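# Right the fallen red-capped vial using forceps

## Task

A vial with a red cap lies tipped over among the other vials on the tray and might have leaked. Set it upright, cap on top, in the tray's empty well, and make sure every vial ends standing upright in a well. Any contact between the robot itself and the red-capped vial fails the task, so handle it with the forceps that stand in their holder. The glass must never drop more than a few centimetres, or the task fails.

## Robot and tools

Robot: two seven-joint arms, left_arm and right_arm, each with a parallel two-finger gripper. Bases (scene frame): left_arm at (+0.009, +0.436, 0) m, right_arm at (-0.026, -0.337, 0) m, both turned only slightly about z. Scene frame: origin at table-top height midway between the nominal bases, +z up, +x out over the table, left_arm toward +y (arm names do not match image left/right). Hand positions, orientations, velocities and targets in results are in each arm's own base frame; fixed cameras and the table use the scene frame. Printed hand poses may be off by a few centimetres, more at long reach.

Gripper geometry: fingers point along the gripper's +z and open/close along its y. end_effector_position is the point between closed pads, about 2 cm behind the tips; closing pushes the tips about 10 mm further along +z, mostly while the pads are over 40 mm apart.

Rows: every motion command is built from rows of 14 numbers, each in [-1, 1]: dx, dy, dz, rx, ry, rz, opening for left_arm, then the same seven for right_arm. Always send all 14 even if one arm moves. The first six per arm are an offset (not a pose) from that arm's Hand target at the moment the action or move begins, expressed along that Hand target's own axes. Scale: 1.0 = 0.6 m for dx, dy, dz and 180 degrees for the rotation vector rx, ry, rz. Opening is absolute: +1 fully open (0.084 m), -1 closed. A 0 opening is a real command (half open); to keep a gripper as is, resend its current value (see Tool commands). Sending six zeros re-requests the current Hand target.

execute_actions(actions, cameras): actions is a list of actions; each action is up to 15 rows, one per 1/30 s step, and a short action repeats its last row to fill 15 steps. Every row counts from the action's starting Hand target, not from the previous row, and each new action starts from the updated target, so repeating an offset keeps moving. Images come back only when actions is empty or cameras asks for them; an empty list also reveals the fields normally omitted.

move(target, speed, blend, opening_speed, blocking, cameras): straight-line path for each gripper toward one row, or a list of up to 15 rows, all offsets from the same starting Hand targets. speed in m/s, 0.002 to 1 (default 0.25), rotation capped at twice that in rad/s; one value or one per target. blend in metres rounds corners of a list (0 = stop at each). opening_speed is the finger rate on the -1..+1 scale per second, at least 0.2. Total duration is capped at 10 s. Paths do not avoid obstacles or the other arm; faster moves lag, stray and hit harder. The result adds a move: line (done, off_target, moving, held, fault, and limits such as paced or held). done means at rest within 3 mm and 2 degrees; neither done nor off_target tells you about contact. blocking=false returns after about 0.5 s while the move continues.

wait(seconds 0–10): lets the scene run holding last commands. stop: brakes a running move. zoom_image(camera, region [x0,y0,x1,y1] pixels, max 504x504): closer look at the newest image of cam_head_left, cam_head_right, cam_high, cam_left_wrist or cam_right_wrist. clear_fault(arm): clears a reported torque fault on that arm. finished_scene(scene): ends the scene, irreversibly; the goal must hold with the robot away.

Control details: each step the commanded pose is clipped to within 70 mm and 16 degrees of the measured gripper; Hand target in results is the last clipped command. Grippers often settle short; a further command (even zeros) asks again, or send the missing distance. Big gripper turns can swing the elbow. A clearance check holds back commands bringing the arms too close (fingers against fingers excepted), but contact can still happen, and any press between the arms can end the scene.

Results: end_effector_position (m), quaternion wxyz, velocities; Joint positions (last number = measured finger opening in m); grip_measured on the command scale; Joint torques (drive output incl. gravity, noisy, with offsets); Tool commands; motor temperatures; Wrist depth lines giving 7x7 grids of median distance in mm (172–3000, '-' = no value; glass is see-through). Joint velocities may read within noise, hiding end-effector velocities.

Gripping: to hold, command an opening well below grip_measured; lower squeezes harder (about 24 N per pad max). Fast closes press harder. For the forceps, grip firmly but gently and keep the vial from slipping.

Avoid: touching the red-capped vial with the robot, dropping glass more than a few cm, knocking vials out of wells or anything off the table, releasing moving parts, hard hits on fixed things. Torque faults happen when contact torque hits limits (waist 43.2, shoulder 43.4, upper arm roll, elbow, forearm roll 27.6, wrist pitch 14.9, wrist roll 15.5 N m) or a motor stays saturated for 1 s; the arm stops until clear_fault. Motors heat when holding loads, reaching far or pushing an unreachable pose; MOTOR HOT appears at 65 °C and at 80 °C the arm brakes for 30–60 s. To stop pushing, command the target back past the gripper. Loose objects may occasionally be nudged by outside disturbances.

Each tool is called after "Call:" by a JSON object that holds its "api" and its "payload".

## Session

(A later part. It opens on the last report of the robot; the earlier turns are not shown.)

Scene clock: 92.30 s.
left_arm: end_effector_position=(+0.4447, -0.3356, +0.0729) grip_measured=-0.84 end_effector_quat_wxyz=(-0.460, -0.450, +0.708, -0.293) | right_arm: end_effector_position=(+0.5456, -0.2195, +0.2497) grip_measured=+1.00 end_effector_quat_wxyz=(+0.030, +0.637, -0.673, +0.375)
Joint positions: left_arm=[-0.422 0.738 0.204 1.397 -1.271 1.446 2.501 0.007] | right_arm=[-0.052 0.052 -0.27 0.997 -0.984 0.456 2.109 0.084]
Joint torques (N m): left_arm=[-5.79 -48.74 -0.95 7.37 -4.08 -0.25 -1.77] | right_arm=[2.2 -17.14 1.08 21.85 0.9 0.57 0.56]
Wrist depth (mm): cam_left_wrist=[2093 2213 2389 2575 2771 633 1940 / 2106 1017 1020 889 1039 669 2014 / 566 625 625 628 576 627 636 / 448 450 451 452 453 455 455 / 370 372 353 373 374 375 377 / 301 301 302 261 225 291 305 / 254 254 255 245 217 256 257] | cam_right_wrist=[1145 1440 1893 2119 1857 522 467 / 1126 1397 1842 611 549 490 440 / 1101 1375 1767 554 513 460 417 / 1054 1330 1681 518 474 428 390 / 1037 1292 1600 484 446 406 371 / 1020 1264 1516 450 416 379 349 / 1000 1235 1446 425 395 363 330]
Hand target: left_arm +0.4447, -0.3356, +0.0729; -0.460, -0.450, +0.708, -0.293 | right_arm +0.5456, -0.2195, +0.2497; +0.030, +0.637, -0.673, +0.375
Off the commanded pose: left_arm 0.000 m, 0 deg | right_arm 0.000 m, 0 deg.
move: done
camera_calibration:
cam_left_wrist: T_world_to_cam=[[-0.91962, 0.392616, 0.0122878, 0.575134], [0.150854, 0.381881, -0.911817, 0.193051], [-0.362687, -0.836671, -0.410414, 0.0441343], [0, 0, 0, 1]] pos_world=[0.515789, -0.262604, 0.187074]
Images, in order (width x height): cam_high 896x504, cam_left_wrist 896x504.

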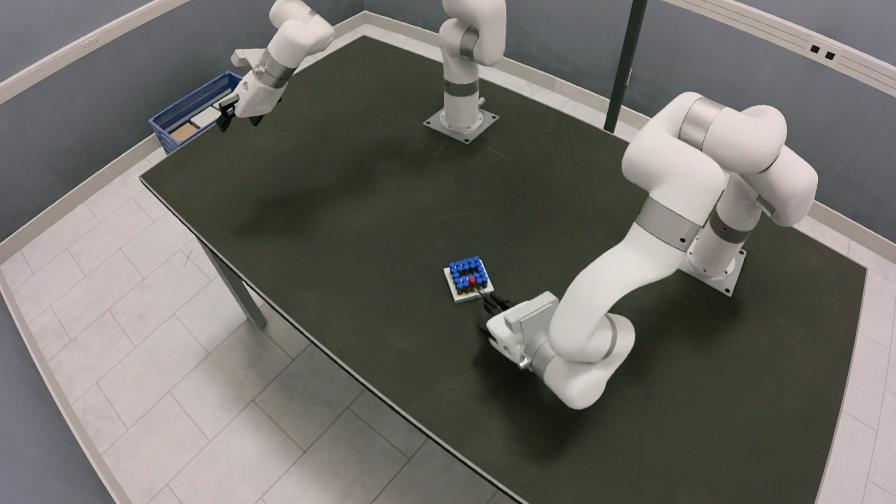

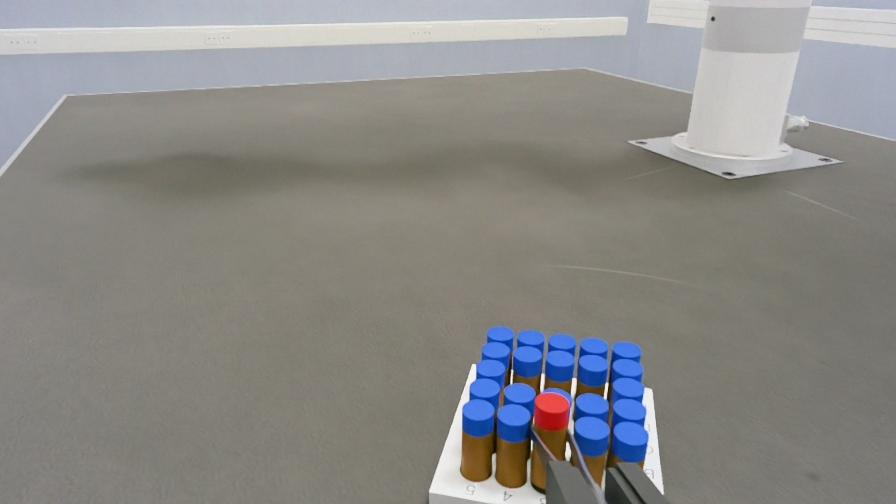

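Call:
{"api": "move", "payload": {"target": [-0.0025,0.0004,0.0011,0,0,0,-0.9,0,0,0,0,0,0,1], "speed": 0.03, "cameras": ["cam_left_wrist","cam_high"]}}

Call:
{"api": "zoom_image", "payload": {"camera": "cam_left_wrist", "region": [500, 454, 560, 504]}}

Call:
{"api": "zoom_image", "payload": {"camera": "cam_high", "region": [463, 275, 483, 295]}}

Scene clock: 93.33 s.
left_arm: end_effector_position=(+0.4444, -0.3356, +0.0712) grip_measured=-0.84 end_effector_quat_wxyz=(-0.460, -0.450, +0.708, -0.293) | right_arm: end_effector_position=(+0.5456, -0.2195, +0.2497) grip_measured=+1.00 end_effector_quat_wxyz=(+0.030, +0.637, -0.673, +0.375)
Joint positions: left_arm=[-0.422 0.741 0.204 1.397 -1.272 1.445 2.503 0.007] | right_arm=[-0.052 0.052 -0.27 0.997 -0.984 0.456 2.109 0.084]
Joint torques (N m): left_arm=[5.44 -36.27 0.22 11.84 -3.98 -0.24 1.54] | right_arm=[2.32 -17.28 1.12 22.03 0.89 0.58 0.45]
Wrist depth (mm): cam_left_wrist=[2087 2220 2405 2556 2805 633 1919 / 998 1007 1013 888 1031 667 2002 / 561 617 619 622 572 624 630 / 445 445 446 448 450 451 453 / 367 368 349 371 371 372 373 / 298 299 300 275 223 289 302 / 251 252 253 243 216 254 255] | cam_right_wrist=[1145 1434 1914 2158 1847 521 467 / 1128 1402 1823 610 549 490 440 / 1105 1377 1781 553 514 460 416 / 1054 1327 1690 520 474 428 390 / 1037 1292 1615 485 447 405 371 / 1014 1273 1523 451 416 380 350 / 997 1230 1452 426 395 362 331]
Hand target: left_arm +0.4445, -0.3355, +0.0713; -0.460, -0.450, +0.708, -0.293 | right_arm +0.5456, -0.2195, +0.2497; +0.030, +0.637, -0.673, +0.375
Off the commanded pose: left_arm 0.000 m, 0 deg | right_arm 0.000 m, 0 deg.
move: done
camera_calibration:
cam_left_wrist: T_world_to_cam=[[-0.919606, 0.392644, 0.0124466, 0.574809], [0.150695, 0.381845, -0.911858, 0.19168], [-0.362788, -0.836675, -0.410317, 0.0434859], [0, 0, 0, 1]] pos_world=[0.515489, -0.262504, 0.185473]
Images, in order (width x height): cam_high 896x504, cam_left_wrist 896x504.

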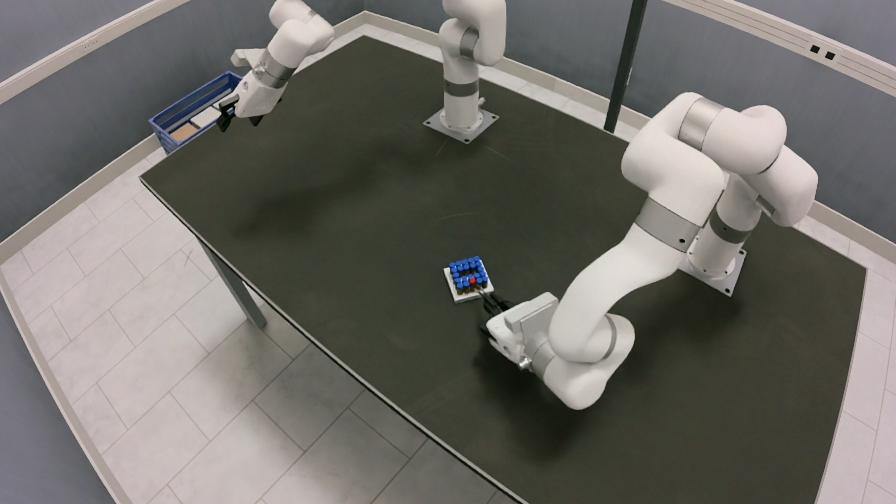

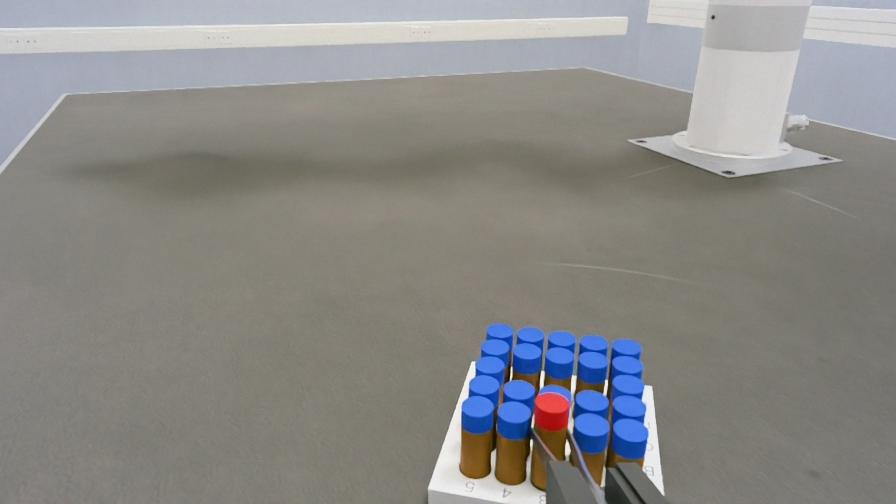

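Scaled by 8.400 from the camera's 896x504 image, which has a finer 1280x720 frame.

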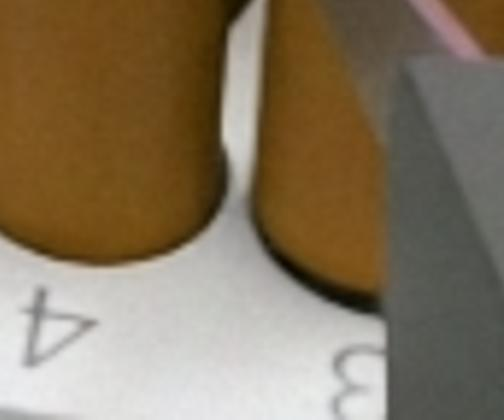

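Scaled by 25.200 from the camera's 896x504 image, which has a finer 1280x720 frame.

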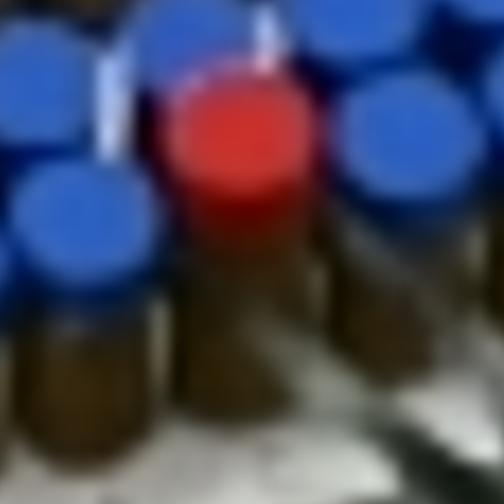

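Call:
{"api": "move", "payload": {"target": [-0.0037,0,0.0017,0,0,0,-0.9,0,0,0,0,0,0,1], "speed": 0.02, "cameras": ["cam_left_wrist","cam_high"]}}

Call:
{"api": "zoom_image", "payload": {"camera": "cam_left_wrist", "region": [480, 374, 610, 504]}}

Call:
{"api": "zoom_image", "payload": {"camera": "cam_high", "region": [463, 275, 483, 295]}}

Scene clock: 94.17 s.
left_arm: end_effector_position=(+0.4445, -0.3355, +0.0688) grip_measured=-0.84 end_effector_quat_wxyz=(-0.460, -0.450, +0.708, -0.293) | right_arm: end_effector_position=(+0.5456, -0.2195, +0.2497) grip_measured=+1.00 end_effector_quat_wxyz=(+0.030, +0.637, -0.673, +0.375)
Joint positions: left_arm=[-0.421 0.747 0.203 1.399 -1.274 1.444 2.507 0.007] | right_arm=[-0.052 0.052 -0.27 0.997 -0.984 0.456 2.109 0.084]
Joint torques (N m): left_arm=[5.76 -35.62 -0.95 12.2 -4.07 -0.35 1.6] | right_arm=[2.34 -17.21 1.03 21.95 0.94 0.56 0.55]
Wrist depth (mm): cam_left_wrist=[2080 2213 2405 2556 2793 634 1940 / 994 992 998 875 1011 667 2002 / 555 609 616 615 563 617 624 / 437 439 441 442 444 444 447 / 363 363 346 365 366 367 368 / 295 296 296 271 219 285 299 / 249 249 249 240 216 250 251] | cam_right_wrist=[1149 1452 1898 2132 1867 521 467 / 1128 1400 1833 610 549 489 440 / 1100 1372 1781 555 513 459 416 / 1053 1325 1686 517 473 427 389 / 1036 1295 1600 484 446 405 371 / 1016 1264 1529 450 416 380 350 / 990 1244 1443 426 395 362 331]
Hand target: left_arm +0.4445, -0.3355, +0.0688; -0.460, -0.450, +0.708, -0.293 | right_arm +0.5456, -0.2195, +0.2497; +0.030, +0.637, -0.673, +0.375
Off the commanded pose: left_arm 0.000 m, 0 deg | right_arm 0.000 m, 0 deg.
move: done
camera_calibration:
cam_left_wrist: T_world_to_cam=[[-0.919626, 0.392601, 0.0123247, 0.574952], [0.150817, 0.381898, -0.911816, 0.189419], [-0.362687, -0.836671, -0.410414, 0.0425039], [0, 0, 0, 1]] pos_world=[0.515589, -0.262504, 0.183074]
Images, in order (width x height): cam_high 896x504, cam_left_wrist 896x504.

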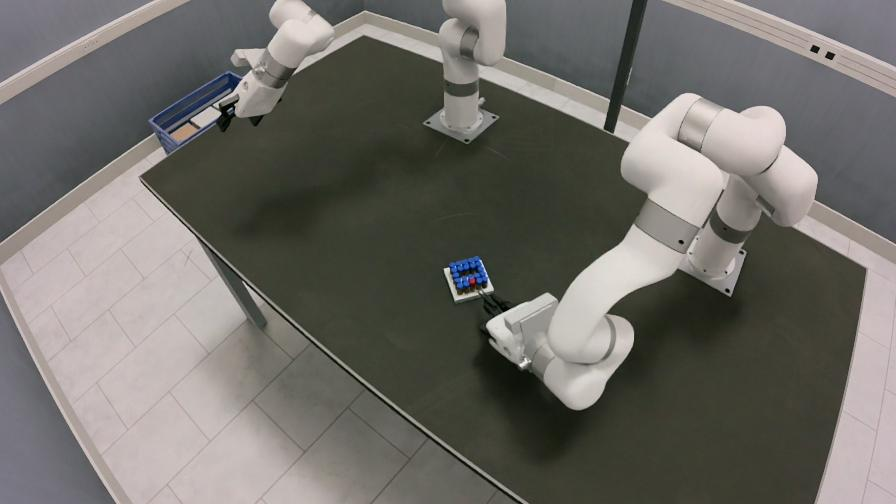

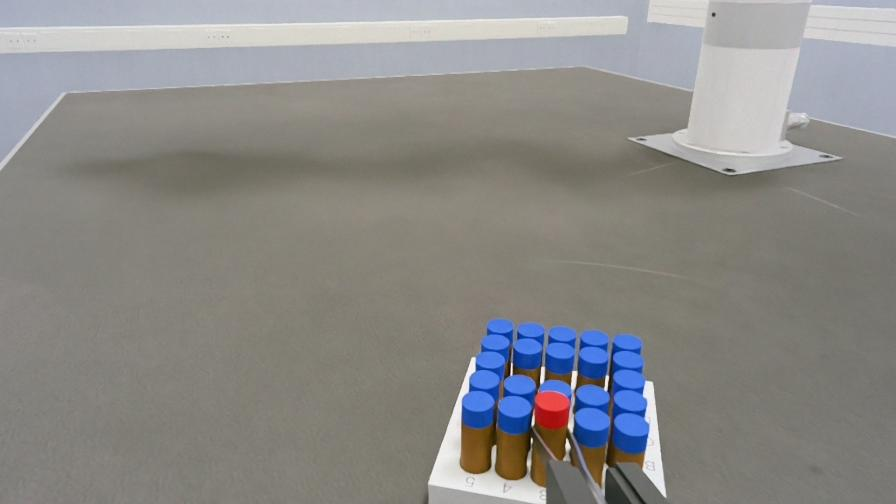

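Scaled by 3.877 from the camera's 896x504 image, which has a finer 1280x720 frame.

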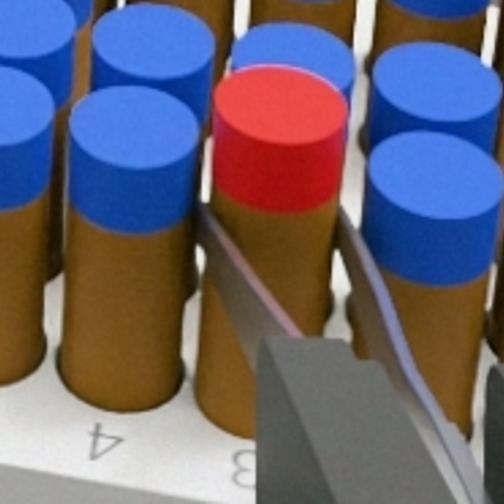

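Scaled by 25.200 from the camera's 896x504 image, which has a finer 1280x720 frame.

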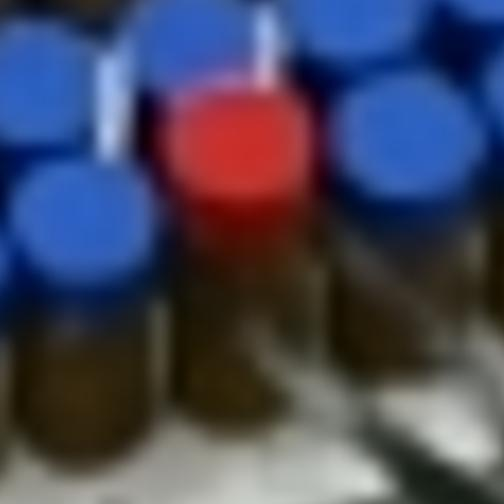

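Call:
{"api": "move", "payload": {"target": [[0.003,0,-0.0014,0,0,0,-0.9,0,0,0,0,0,0,1],[0.0036,0,-0.0002,0,0,0,-0.9,0,0,0,0,0,0,1],[-0.0011,0,0.0017,0,0,0,-0.9,0,0,0,0,0,0,1]], "speed": 0.02, "cameras": ["cam_left_wrist","cam_high"]}}

Call:
{"api": "zoom_image", "payload": {"camera": "cam_left_wrist", "region": [480, 374, 610, 504]}}

Call:
{"api": "zoom_image", "payload": {"camera": "cam_high", "region": [463, 275, 483, 295]}}

Scene clock: 95.50 s.
left_arm: end_effector_position=(+0.4441, -0.3362, +0.0678) grip_measured=-0.84 end_effector_quat_wxyz=(-0.460, -0.450, +0.708, -0.293) | right_arm: end_effector_position=(+0.5456, -0.2195, +0.2497) grip_measured=+1.00 end_effector_quat_wxyz=(+0.030, +0.637, -0.673, +0.375)
Joint positions: left_arm=[-0.422 0.749 0.202 1.399 -1.275 1.442 2.508 0.007] | right_arm=[-0.052 0.052 -0.27 0.997 -0.984 0.456 2.109 0.084]
Joint torques (N m): left_arm=[5.75 -36.48 0.27 12.23 -4.06 -0.24 1.79] | right_arm=[2.51 -17.25 1.03 21.93 0.91 0.59 0.58]
Wrist depth (mm): cam_left_wrist=[2106 2235 2381 2575 2760 631 1957 / 984 983 992 867 1007 667 1957 / 550 604 607 610 562 617 620 / 436 438 439 438 442 443 445 / 360 361 344 363 364 366 366 / 293 294 294 269 217 283 296 / 247 247 248 239 215 249 250] | cam_right_wrist=[1153 1443 1908 2145 1847 521 466 / 1126 1397 1833 610 551 489 440 / 1101 1364 1785 553 512 460 417 / 1050 1327 1690 517 474 428 389 / 1042 1297 1622 485 446 405 370 / 1014 1253 1519 450 416 380 350 / 987 1233 1455 426 395 362 331]
Hand target: left_arm +0.4442, -0.3361, +0.0678; -0.460, -0.450, +0.708, -0.293 | right_arm +0.5456, -0.2195, +0.2497; +0.030, +0.637, -0.673, +0.375
Off the commanded pose: left_arm 0.000 m, 0 deg | right_arm 0.000 m, 0 deg.
move: done
camera_calibration:
cam_left_wrist: T_world_to_cam=[[-0.919567, 0.392736, 0.0124473, 0.574948], [0.150726, 0.381817, -0.911865, 0.188763], [-0.362875, -0.836645, -0.410302, 0.0414412], [0, 0, 0, 1]] pos_world=[0.515289, -0.263204, 0.181973]
Images, in order (width x height): cam_high 896x504, cam_left_wrist 896x504.

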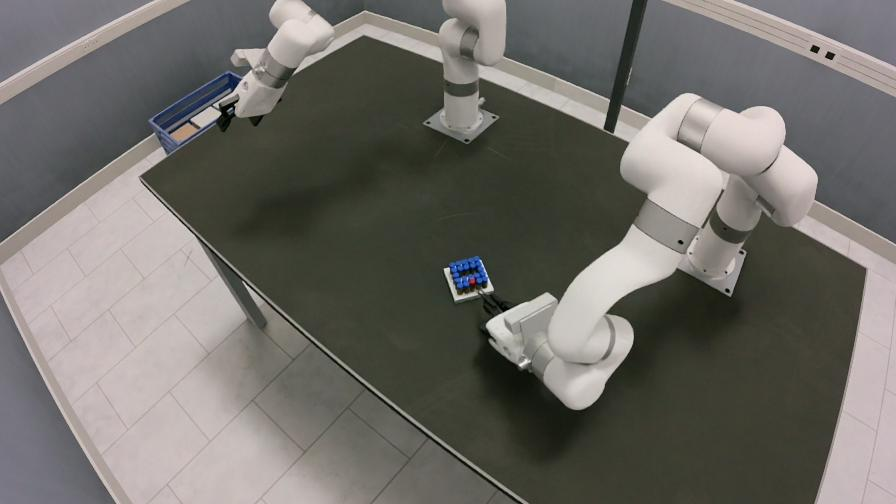

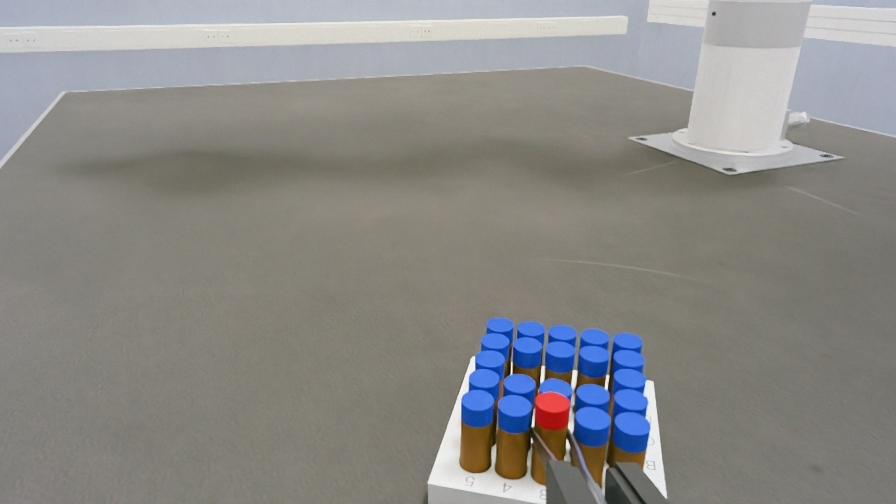

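Scaled by 3.877 from the camera's 896x504 image, which has a finer 1280x720 frame.

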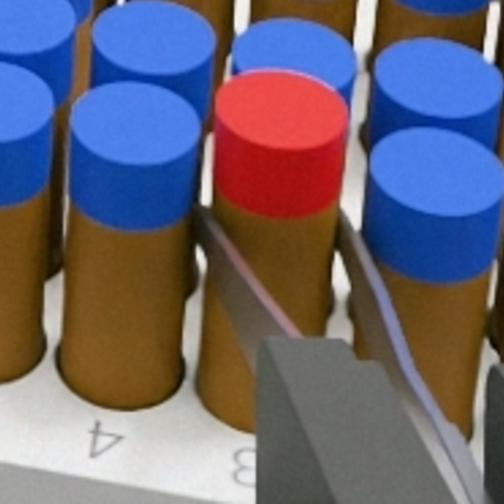

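Scaled by 25.200 from the camera's 896x504 image, which has a finer 1280x720 frame.

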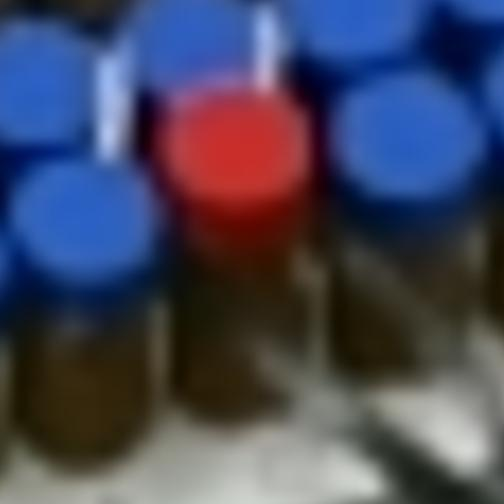

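Call:
{"api": "move", "payload": {"target": [[0.0019,0.0008,-0.0008,0,0,0,-0.9,0,0,0,0,0,0,1],[-0.0034,0.0008,0.0017,0,0,0,-0.9,0,0,0,0,0,0,1]], "speed": 0.02, "cameras": ["cam_left_wrist","cam_high"]}}

Call:
{"api": "zoom_image", "payload": {"camera": "cam_left_wrist", "region": [480, 374, 610, 504]}}

Call:
{"api": "zoom_image", "payload": {"camera": "cam_high", "region": [463, 275, 483, 295]}}

Scene clock: 96.83 s.
left_arm: end_effector_position=(+0.4436, -0.3361, +0.0655) grip_measured=-0.84 end_effector_quat_wxyz=(-0.460, -0.450, +0.708, -0.293) | right_arm: end_effector_position=(+0.5456, -0.2195, +0.2497) grip_measured=+1.00 end_effector_quat_wxyz=(+0.030, +0.637, -0.673, +0.375)
Joint positions: left_arm=[-0.422 0.753 0.201 1.399 -1.276 1.44 2.512 0.007] | right_arm=[-0.052 0.052 -0.27 0.997 -0.984 0.456 2.109 0.084]
Joint torques (N m): left_arm=[5.79 -36.46 -0.18 12.21 -4.05 -0.27 1.64] | right_arm=[2.3 -17.29 1.01 21.86 0.75 0.6 0.53]
Wrist depth (mm): cam_left_wrist=[2099 2220 2405 2575 2782 631 1924 / 970 972 978 858 998 667 1974 / 545 596 600 604 554 609 610 / 430 431 433 434 436 438 440 / 356 357 339 359 359 360 362 / 289 290 290 234 215 280 293 / 244 245 245 236 213 246 247] | cam_right_wrist=[1141 1437 1888 2138 1867 523 467 / 1123 1408 1823 610 552 489 440 / 1110 1372 1781 553 513 460 416 / 1059 1327 1686 518 473 427 389 / 1043 1283 1607 485 446 405 371 / 1016 1264 1519 451 416 380 349 / 995 1237 1446 427 395 362 331]
Hand target: left_arm +0.4437, -0.3360, +0.0655; -0.460, -0.450, +0.708, -0.293 | right_arm +0.5456, -0.2195, +0.2497; +0.030, +0.637, -0.673, +0.375
Off the commanded pose: left_arm 0.000 m, 0 deg | right_arm 0.000 m, 0 deg.
move: done
camera_calibration:
cam_left_wrist: T_world_to_cam=[[-0.919574, 0.392719, 0.0124834, 0.574469], [0.150722, 0.381909, -0.911827, 0.186814], [-0.36286, -0.83661, -0.410385, 0.040457], [0, 0, 0, 1]] pos_world=[0.514789, -0.263104, 0.179774]
Images, in order (width x height): cam_high 896x504, cam_left_wrist 896x504.

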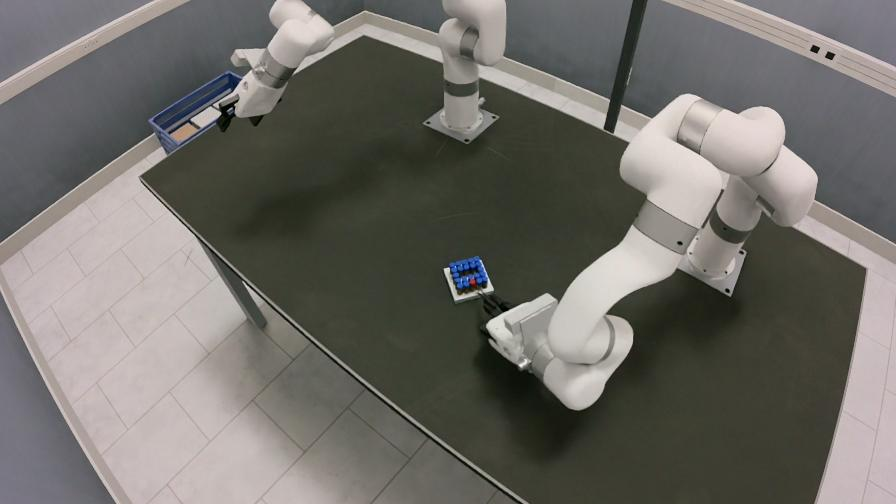

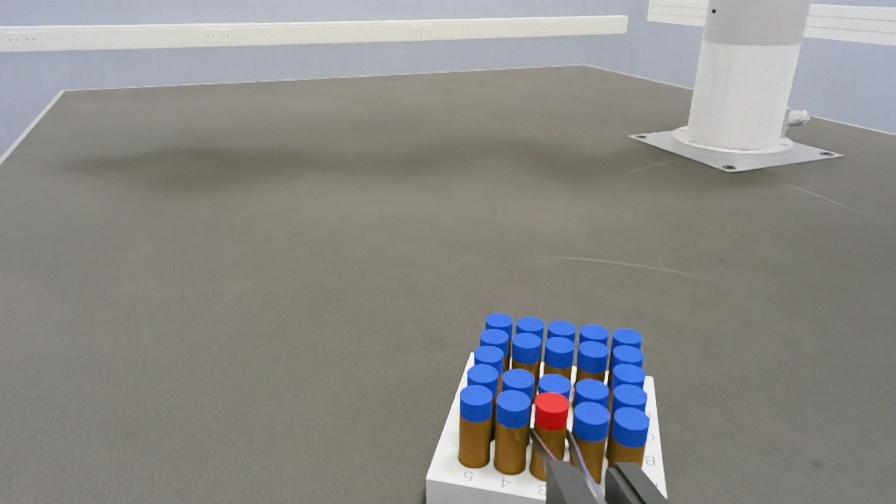

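Scaled by 3.877 from the camera's 896x504 image, which has a finer 1280x720 frame.

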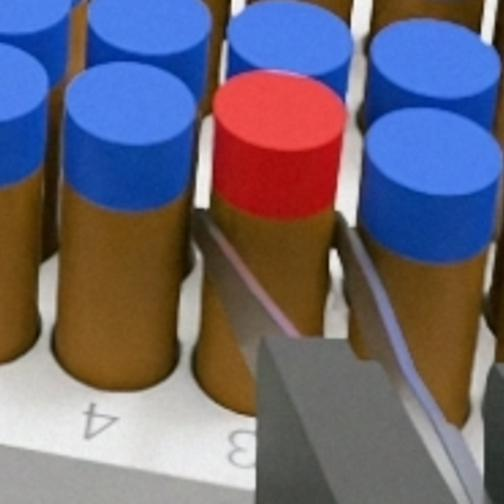

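Scaled by 25.200 from the camera's 896x504 image, which has a finer 1280x720 frame.

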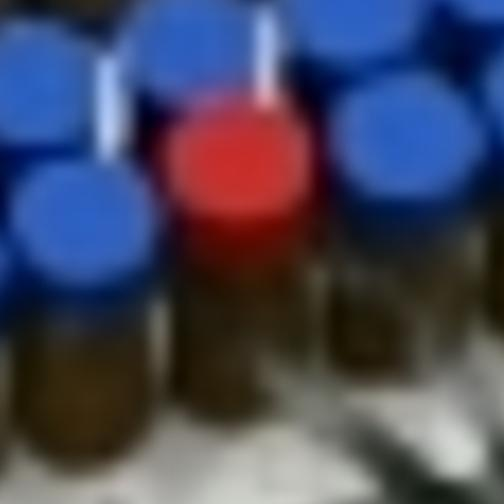

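Call:
{"api": "move", "payload": {"target": [-0.0033,0,0.0015,0,0,0,-0.9,0,0,0,0,0,0,1], "speed": 0.02, "cameras": ["cam_left_wrist"]}}

Call:
{"api": "zoom_image", "payload": {"camera": "cam_left_wrist", "region": [480, 374, 610, 504]}}

Scene clock: 97.70 s.
left_arm: end_effector_position=(+0.4437, -0.3360, +0.0634) grip_measured=-0.84 end_effector_quat_wxyz=(-0.460, -0.450, +0.708, -0.293) | right_arm: end_effector_position=(+0.5456, -0.2195, +0.2497) grip_measured=+1.00 end_effector_quat_wxyz=(+0.030, +0.637, -0.673, +0.375)
Joint positions: left_arm=[-0.422 0.758 0.201 1.401 -1.277 1.439 2.515 0.007] | right_arm=[-0.052 0.052 -0.27 0.997 -0.984 0.456 2.109 0.084]
Joint torques (N m): left_arm=[5.14 -35.32 -0.81 11.96 -3.9 -0.41 1.53] | right_arm=[2.27 -17.11 1.16 21.94 0.73 0.61 0.57]
Wrist depth (mm): cam_left_wrist=[2068 2228 2397 2575 2782 633 1946 / 962 959 968 848 987 666 1968 / 539 592 595 596 547 602 604 / 426 426 428 430 431 432 434 / 352 352 335 354 355 357 357 / 286 287 287 230 216 276 289 / 241 242 242 233 215 243 243] | cam_right_wrist=[1149 1437 1888 2145 1862 522 467 / 1132 1405 1804 608 551 489 440 / 1103 1369 1790 555 512 458 417 / 1053 1332 1686 518 473 427 390 / 1039 1295 1596 485 446 405 371 / 1014 1262 1523 450 416 381 350 / 997 1248 1446 426 394 362 331]
Hand target: left_arm +0.4437, -0.3360, +0.0634; -0.460, -0.450, +0.708, -0.293 | right_arm +0.5456, -0.2195, +0.2497; +0.030, +0.637, -0.673, +0.375
Off the commanded pose: left_arm 0.000 m, 0 deg | right_arm 0.000 m, 0 deg.
move: done
camera_calibration:
cam_left_wrist: T_world_to_cam=[[-0.919626, 0.392601, 0.0123247, 0.574481], [0.150817, 0.381898, -0.911816, 0.184716], [-0.362687, -0.836671, -0.410414, 0.0395381], [0, 0, 0, 1]] pos_world=[0.514789, -0.263004, 0.177574]
Images, in order (width x height): cam_left_wrist 896x504.

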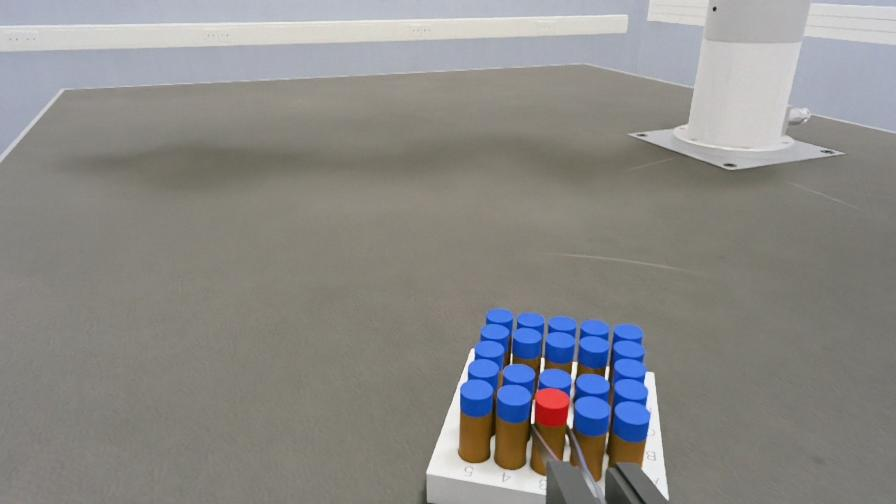

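Scaled by 3.877 from the camera's 896x504 image, which has a finer 1280x720 frame.

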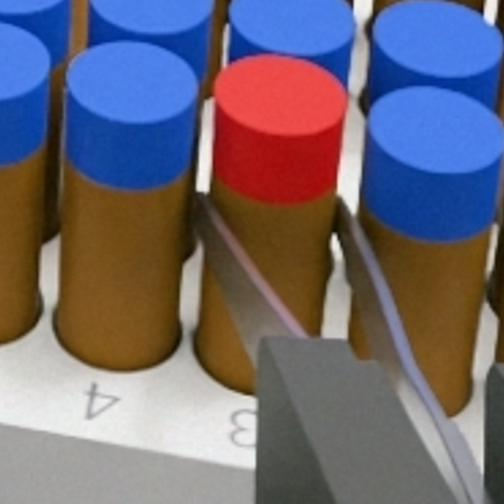

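Call:
{"api": "move", "payload": {"target": [0,0,0,0,0,0,-0.73,0,0,0,0,0,0,1], "opening_speed": 0.2, "cameras": ["cam_left_wrist"]}}

Call:
{"api": "zoom_image", "payload": {"camera": "cam_left_wrist", "region": [480, 374, 610, 504]}}

Scene clock: 99.03 s.
left_arm: end_effector_position=(+0.4437, -0.3361, +0.0633) grip_measured=-0.75 end_effector_quat_wxyz=(-0.460, -0.450, +0.708, -0.293) | right_arm: end_effector_position=(+0.5456, -0.2195, +0.2497) grip_measured=+1.00 end_effector_quat_wxyz=(+0.030, +0.637, -0.673, +0.375)
Joint positions: left_arm=[-0.422 0.758 0.201 1.401 -1.277 1.439 2.515 0.011] | right_arm=[-0.052 0.052 -0.27 0.997 -0.984 0.456 2.109 0.084]
Joint torques (N m): left_arm=[5.29 -37.13 -0.81 11.71 -3.3 0 1.61] | right_arm=[2.2 -17 0.98 22 0.78 0.53 0.48]
Wrist depth (mm): cam_left_wrist=[2099 2220 2381 2595 2782 631 1951 / 958 959 965 845 980 669 1968 / 536 590 592 595 548 601 603 / 424 427 428 429 430 432 434 / 351 352 334 354 355 356 357 / 286 286 287 230 215 276 289 / 241 242 242 233 215 243 243] | cam_right_wrist=[1149 1449 1898 2132 1857 521 466 / 1136 1391 1838 612 549 489 442 / 1105 1366 1776 554 515 460 416 / 1048 1317 1686 517 473 427 391 / 1039 1288 1615 485 445 404 371 / 1014 1264 1539 450 415 380 349 / 995 1237 1455 426 395 363 331]
Hand target: left_arm +0.4437, -0.3360, +0.0634; -0.460, -0.450, +0.708, -0.293 | right_arm +0.5456, -0.2195, +0.2497; +0.030, +0.637, -0.673, +0.375
Off the commanded pose: left_arm 0.000 m, 0 deg | right_arm 0.000 m, 0 deg.
move: done
camera_calibration:
cam_left_wrist: T_world_to_cam=[[-0.91964, 0.392566, 0.0124082, 0.574464], [0.150733, 0.381934, -0.911815, 0.184768], [-0.362687, -0.836671, -0.410415, 0.0395383], [0, 0, 0, 1]] pos_world=[0.514789, -0.263004, 0.177574]
Images, in order (width x height): cam_left_wrist 896x504.

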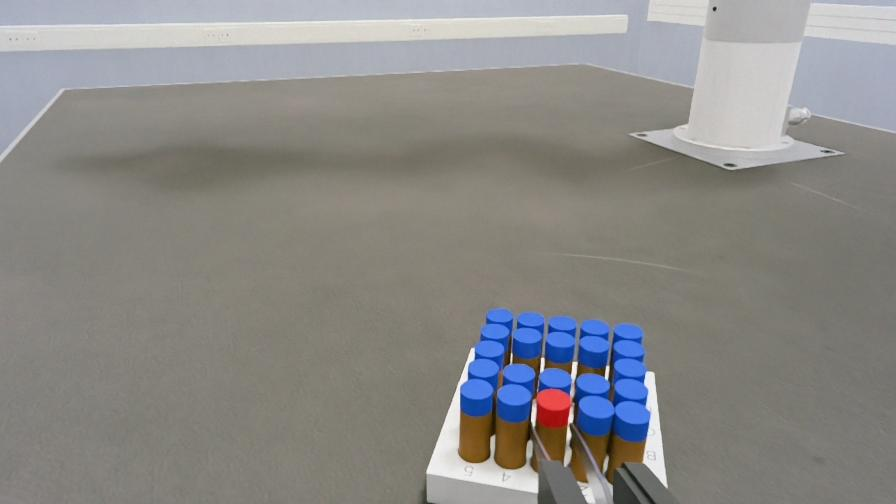

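Scaled by 3.877 from the camera's 896x504 image, which has a finer 1280x720 frame.

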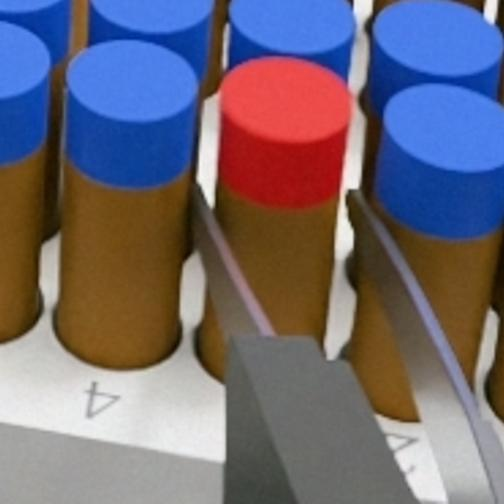

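Call:
{"api": "move", "payload": {"target": [0,0,-0.025,0,0,0,-0.735,0,0,0,0,0,0,1], "speed": 0.02, "cameras": ["cam_left_wrist"]}}

Call:
{"api": "zoom_image", "payload": {"camera": "cam_left_wrist", "region": [470, 364, 610, 504]}}

Scene clock: 100.20 s.
left_arm: end_effector_position=(+0.4495, -0.3236, +0.0694) grip_measured=-0.76 end_effector_quat_wxyz=(-0.460, -0.450, +0.708, -0.293) | right_arm: end_effector_position=(+0.5456, -0.2195, +0.2497) grip_measured=+1.00 end_effector_quat_wxyz=(+0.030, +0.637, -0.673, +0.375)
Joint positions: left_arm=[-0.403 0.752 0.213 1.41 -1.259 1.464 2.51 0.011] | right_arm=[-0.052 0.052 -0.27 0.997 -0.984 0.456 2.109 0.084]
Joint torques (N m): left_arm=[5.43 -48.86 3.05 12.32 1.44 1.41 -1.79] | right_arm=[2.19 -16.89 0.97 21.87 0.73 0.54 0.5]
Wrist depth (mm): cam_left_wrist=[2112 2228 2414 2585 2760 661 1991 / 992 994 998 876 1011 666 1974 / 557 611 613 615 563 620 625 / 439 442 442 445 444 446 448 / 363 363 346 367 367 368 369 / 295 296 297 272 229 299 299 / 249 249 250 241 232 251 252] | cam_right_wrist=[1151 1437 1903 2145 1857 521 466 / 1130 1394 1823 611 550 489 440 / 1105 1364 1772 556 513 459 416 / 1053 1317 1677 518 473 427 390 / 1043 1297 1611 485 446 406 371 / 1011 1260 1539 450 416 380 350 / 994 1235 1449 426 395 361 330]
Hand target: left_arm +0.4495, -0.3236, +0.0694; -0.460, -0.450, +0.708, -0.293 | right_arm +0.5456, -0.2195, +0.2497; +0.030, +0.637, -0.673, +0.375
Off the commanded pose: left_arm 0.000 m, 0 deg | right_arm 0.000 m, 0 deg.
move: done
camera_calibration:
cam_left_wrist: T_world_to_cam=[[-0.91964, 0.392566, 0.0124082, 0.574854], [0.150733, 0.381934, -0.911815, 0.18472], [-0.362687, -0.836671, -0.410415, 0.0545201], [0, 0, 0, 1]] pos_world=[0.520589, -0.250604, 0.183674]
Images, in order (width x height): cam_left_wrist 896x504.

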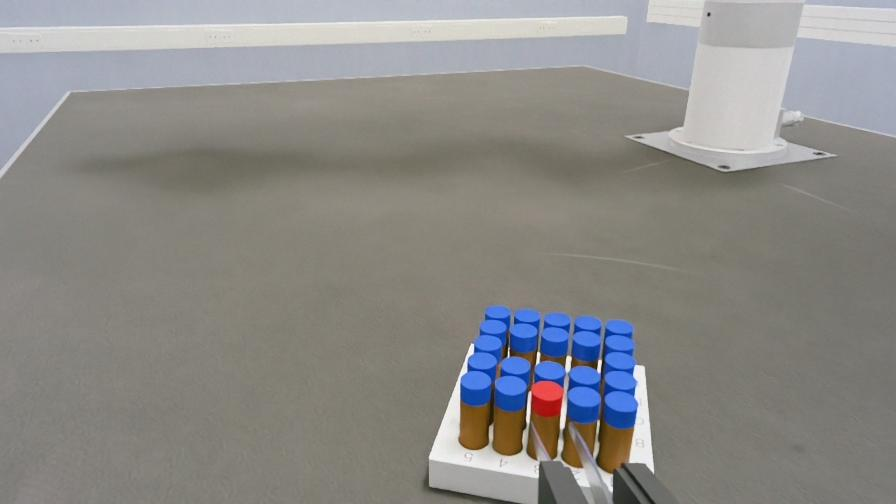

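Scaled by 3.600 from the camera's 896x504 image, which has a finer 1280x720 frame.

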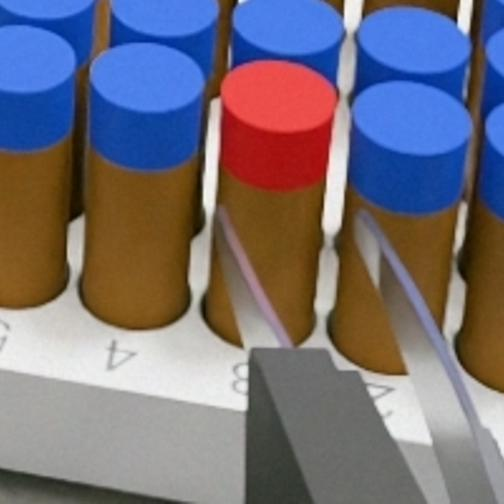

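Call:
{"api": "move", "payload": {"target": [0,0,-0.15,0,0,0,-0.735,0,0,0,0,0,0,1], "speed": 0.06, "cameras": ["cam_left_wrist","cam_high"]}}

Call:
{"api": "zoom_image", "payload": {"camera": "cam_left_wrist", "region": [400, 304, 660, 504]}}

Call:
{"api": "zoom_image", "payload": {"camera": "cam_high", "region": [440, 250, 500, 310]}}

Scene clock: 102.30 s.
left_arm: end_effector_position=(+0.4843, -0.2491, +0.1060) grip_measured=-0.76 end_effector_quat_wxyz=(-0.460, -0.450, +0.708, -0.293) | right_arm: end_effector_position=(+0.5456, -0.2195, +0.2497) grip_measured=+1.00 end_effector_quat_wxyz=(+0.030, +0.637, -0.673, +0.375)
Joint positions: left_arm=[-0.287 0.747 0.275 1.511 -1.164 1.624 2.478 0.011] | right_arm=[-0.052 0.052 -0.27 0.997 -0.984 0.456 2.109 0.084]
Joint torques (N m): left_arm=[5.68 -37.06 3.4 12.85 1.15 1.45 -1.69] | right_arm=[2.33 -17.09 1.2 21.92 0.8 0.56 0.5]
Wrist depth (mm): cam_left_wrist=[2172 2302 2474 2675 2863 719 2099 / 2235 2309 1207 1056 1224 755 2125 / 732 733 737 739 743 741 751 / 528 530 532 535 534 536 538 / 438 438 439 416 418 419 443 / 355 355 341 327 320 358 359 / 299 300 301 313 313 302 303] | cam_right_wrist=[1151 1455 1898 2151 1852 521 467 / 1125 1402 1833 610 551 489 440 / 1105 1369 1776 554 515 460 418 / 1048 1327 1690 519 474 427 389 / 1037 1292 1615 486 446 406 371 / 1019 1260 1523 450 416 379 349 / 1000 1226 1462 427 396 362 330]
Hand target: left_arm +0.4843, -0.2491, +0.1060; -0.460, -0.450, +0.708, -0.293 | right_arm +0.5456, -0.2195, +0.2497; +0.030, +0.637, -0.673, +0.375
Off the commanded pose: left_arm 0.000 m, 0 deg | right_arm 0.000 m, 0 deg.
move: done
camera_calibration:
cam_left_wrist: T_world_to_cam=[[-0.919634, 0.392582, 0.0123713, 0.577258], [0.150771, 0.381918, -0.911815, 0.184264], [-0.362687, -0.836671, -0.410414, 0.14449], [0, 0, 0, 1]] pos_world=[0.555489, -0.176104, 0.220174]
Images, in order (width x height): cam_high 896x504, cam_left_wrist 896x504.

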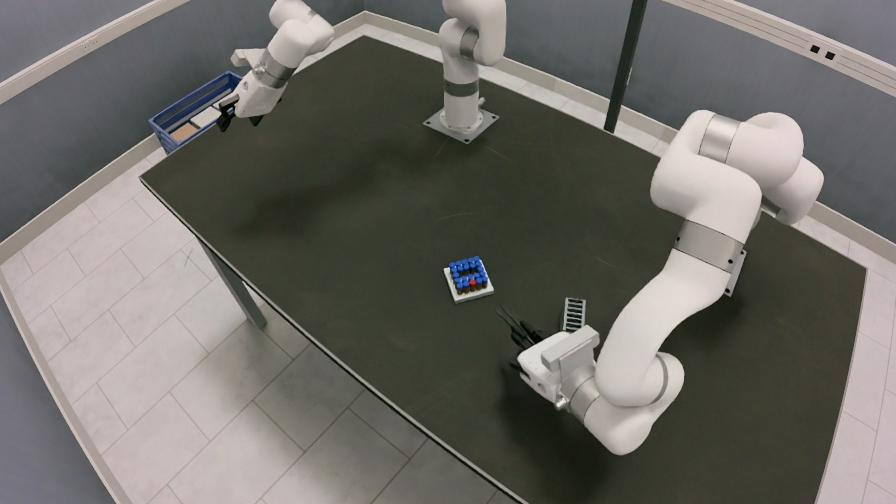

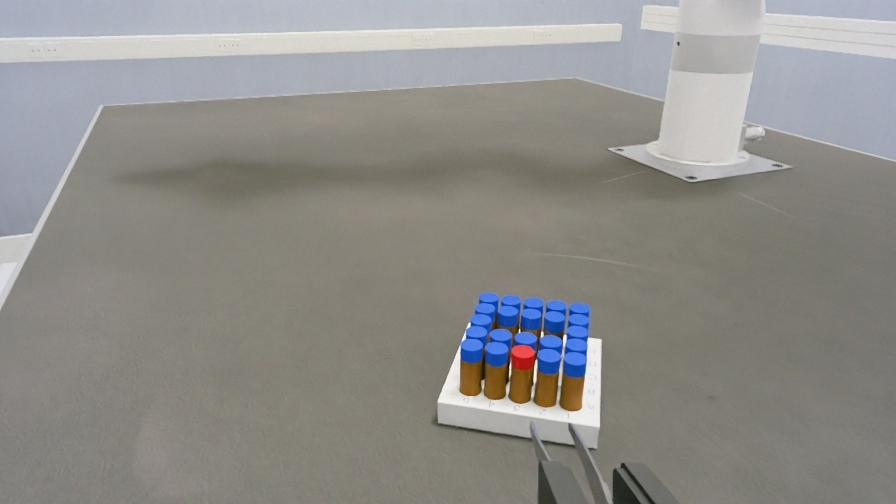

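Scaled by 1.938 from the camera's 896x504 image, which has a finer 1280x720 frame.

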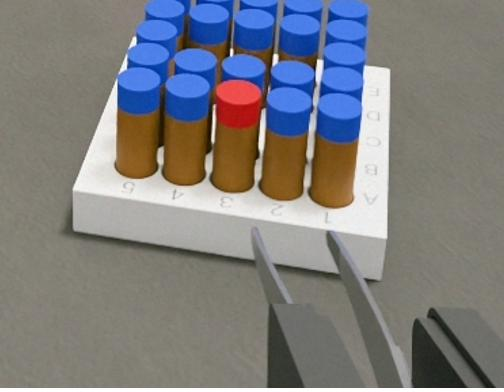

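Scaled by 8.400 from the camera's 896x504 image, which has a finer 1280x720 frame.

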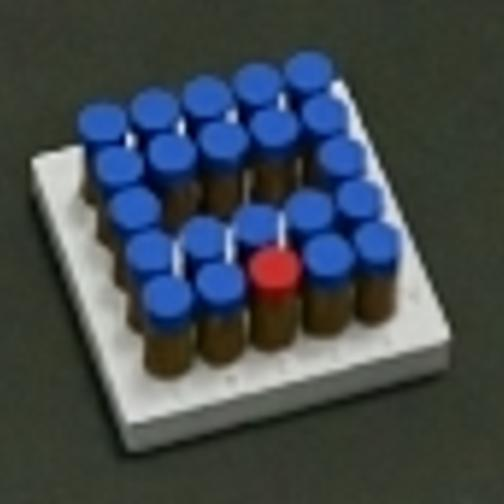

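Call:
{"api": "finished_scene", "payload": {"scene": 1}}

The scene is finished: the task was done.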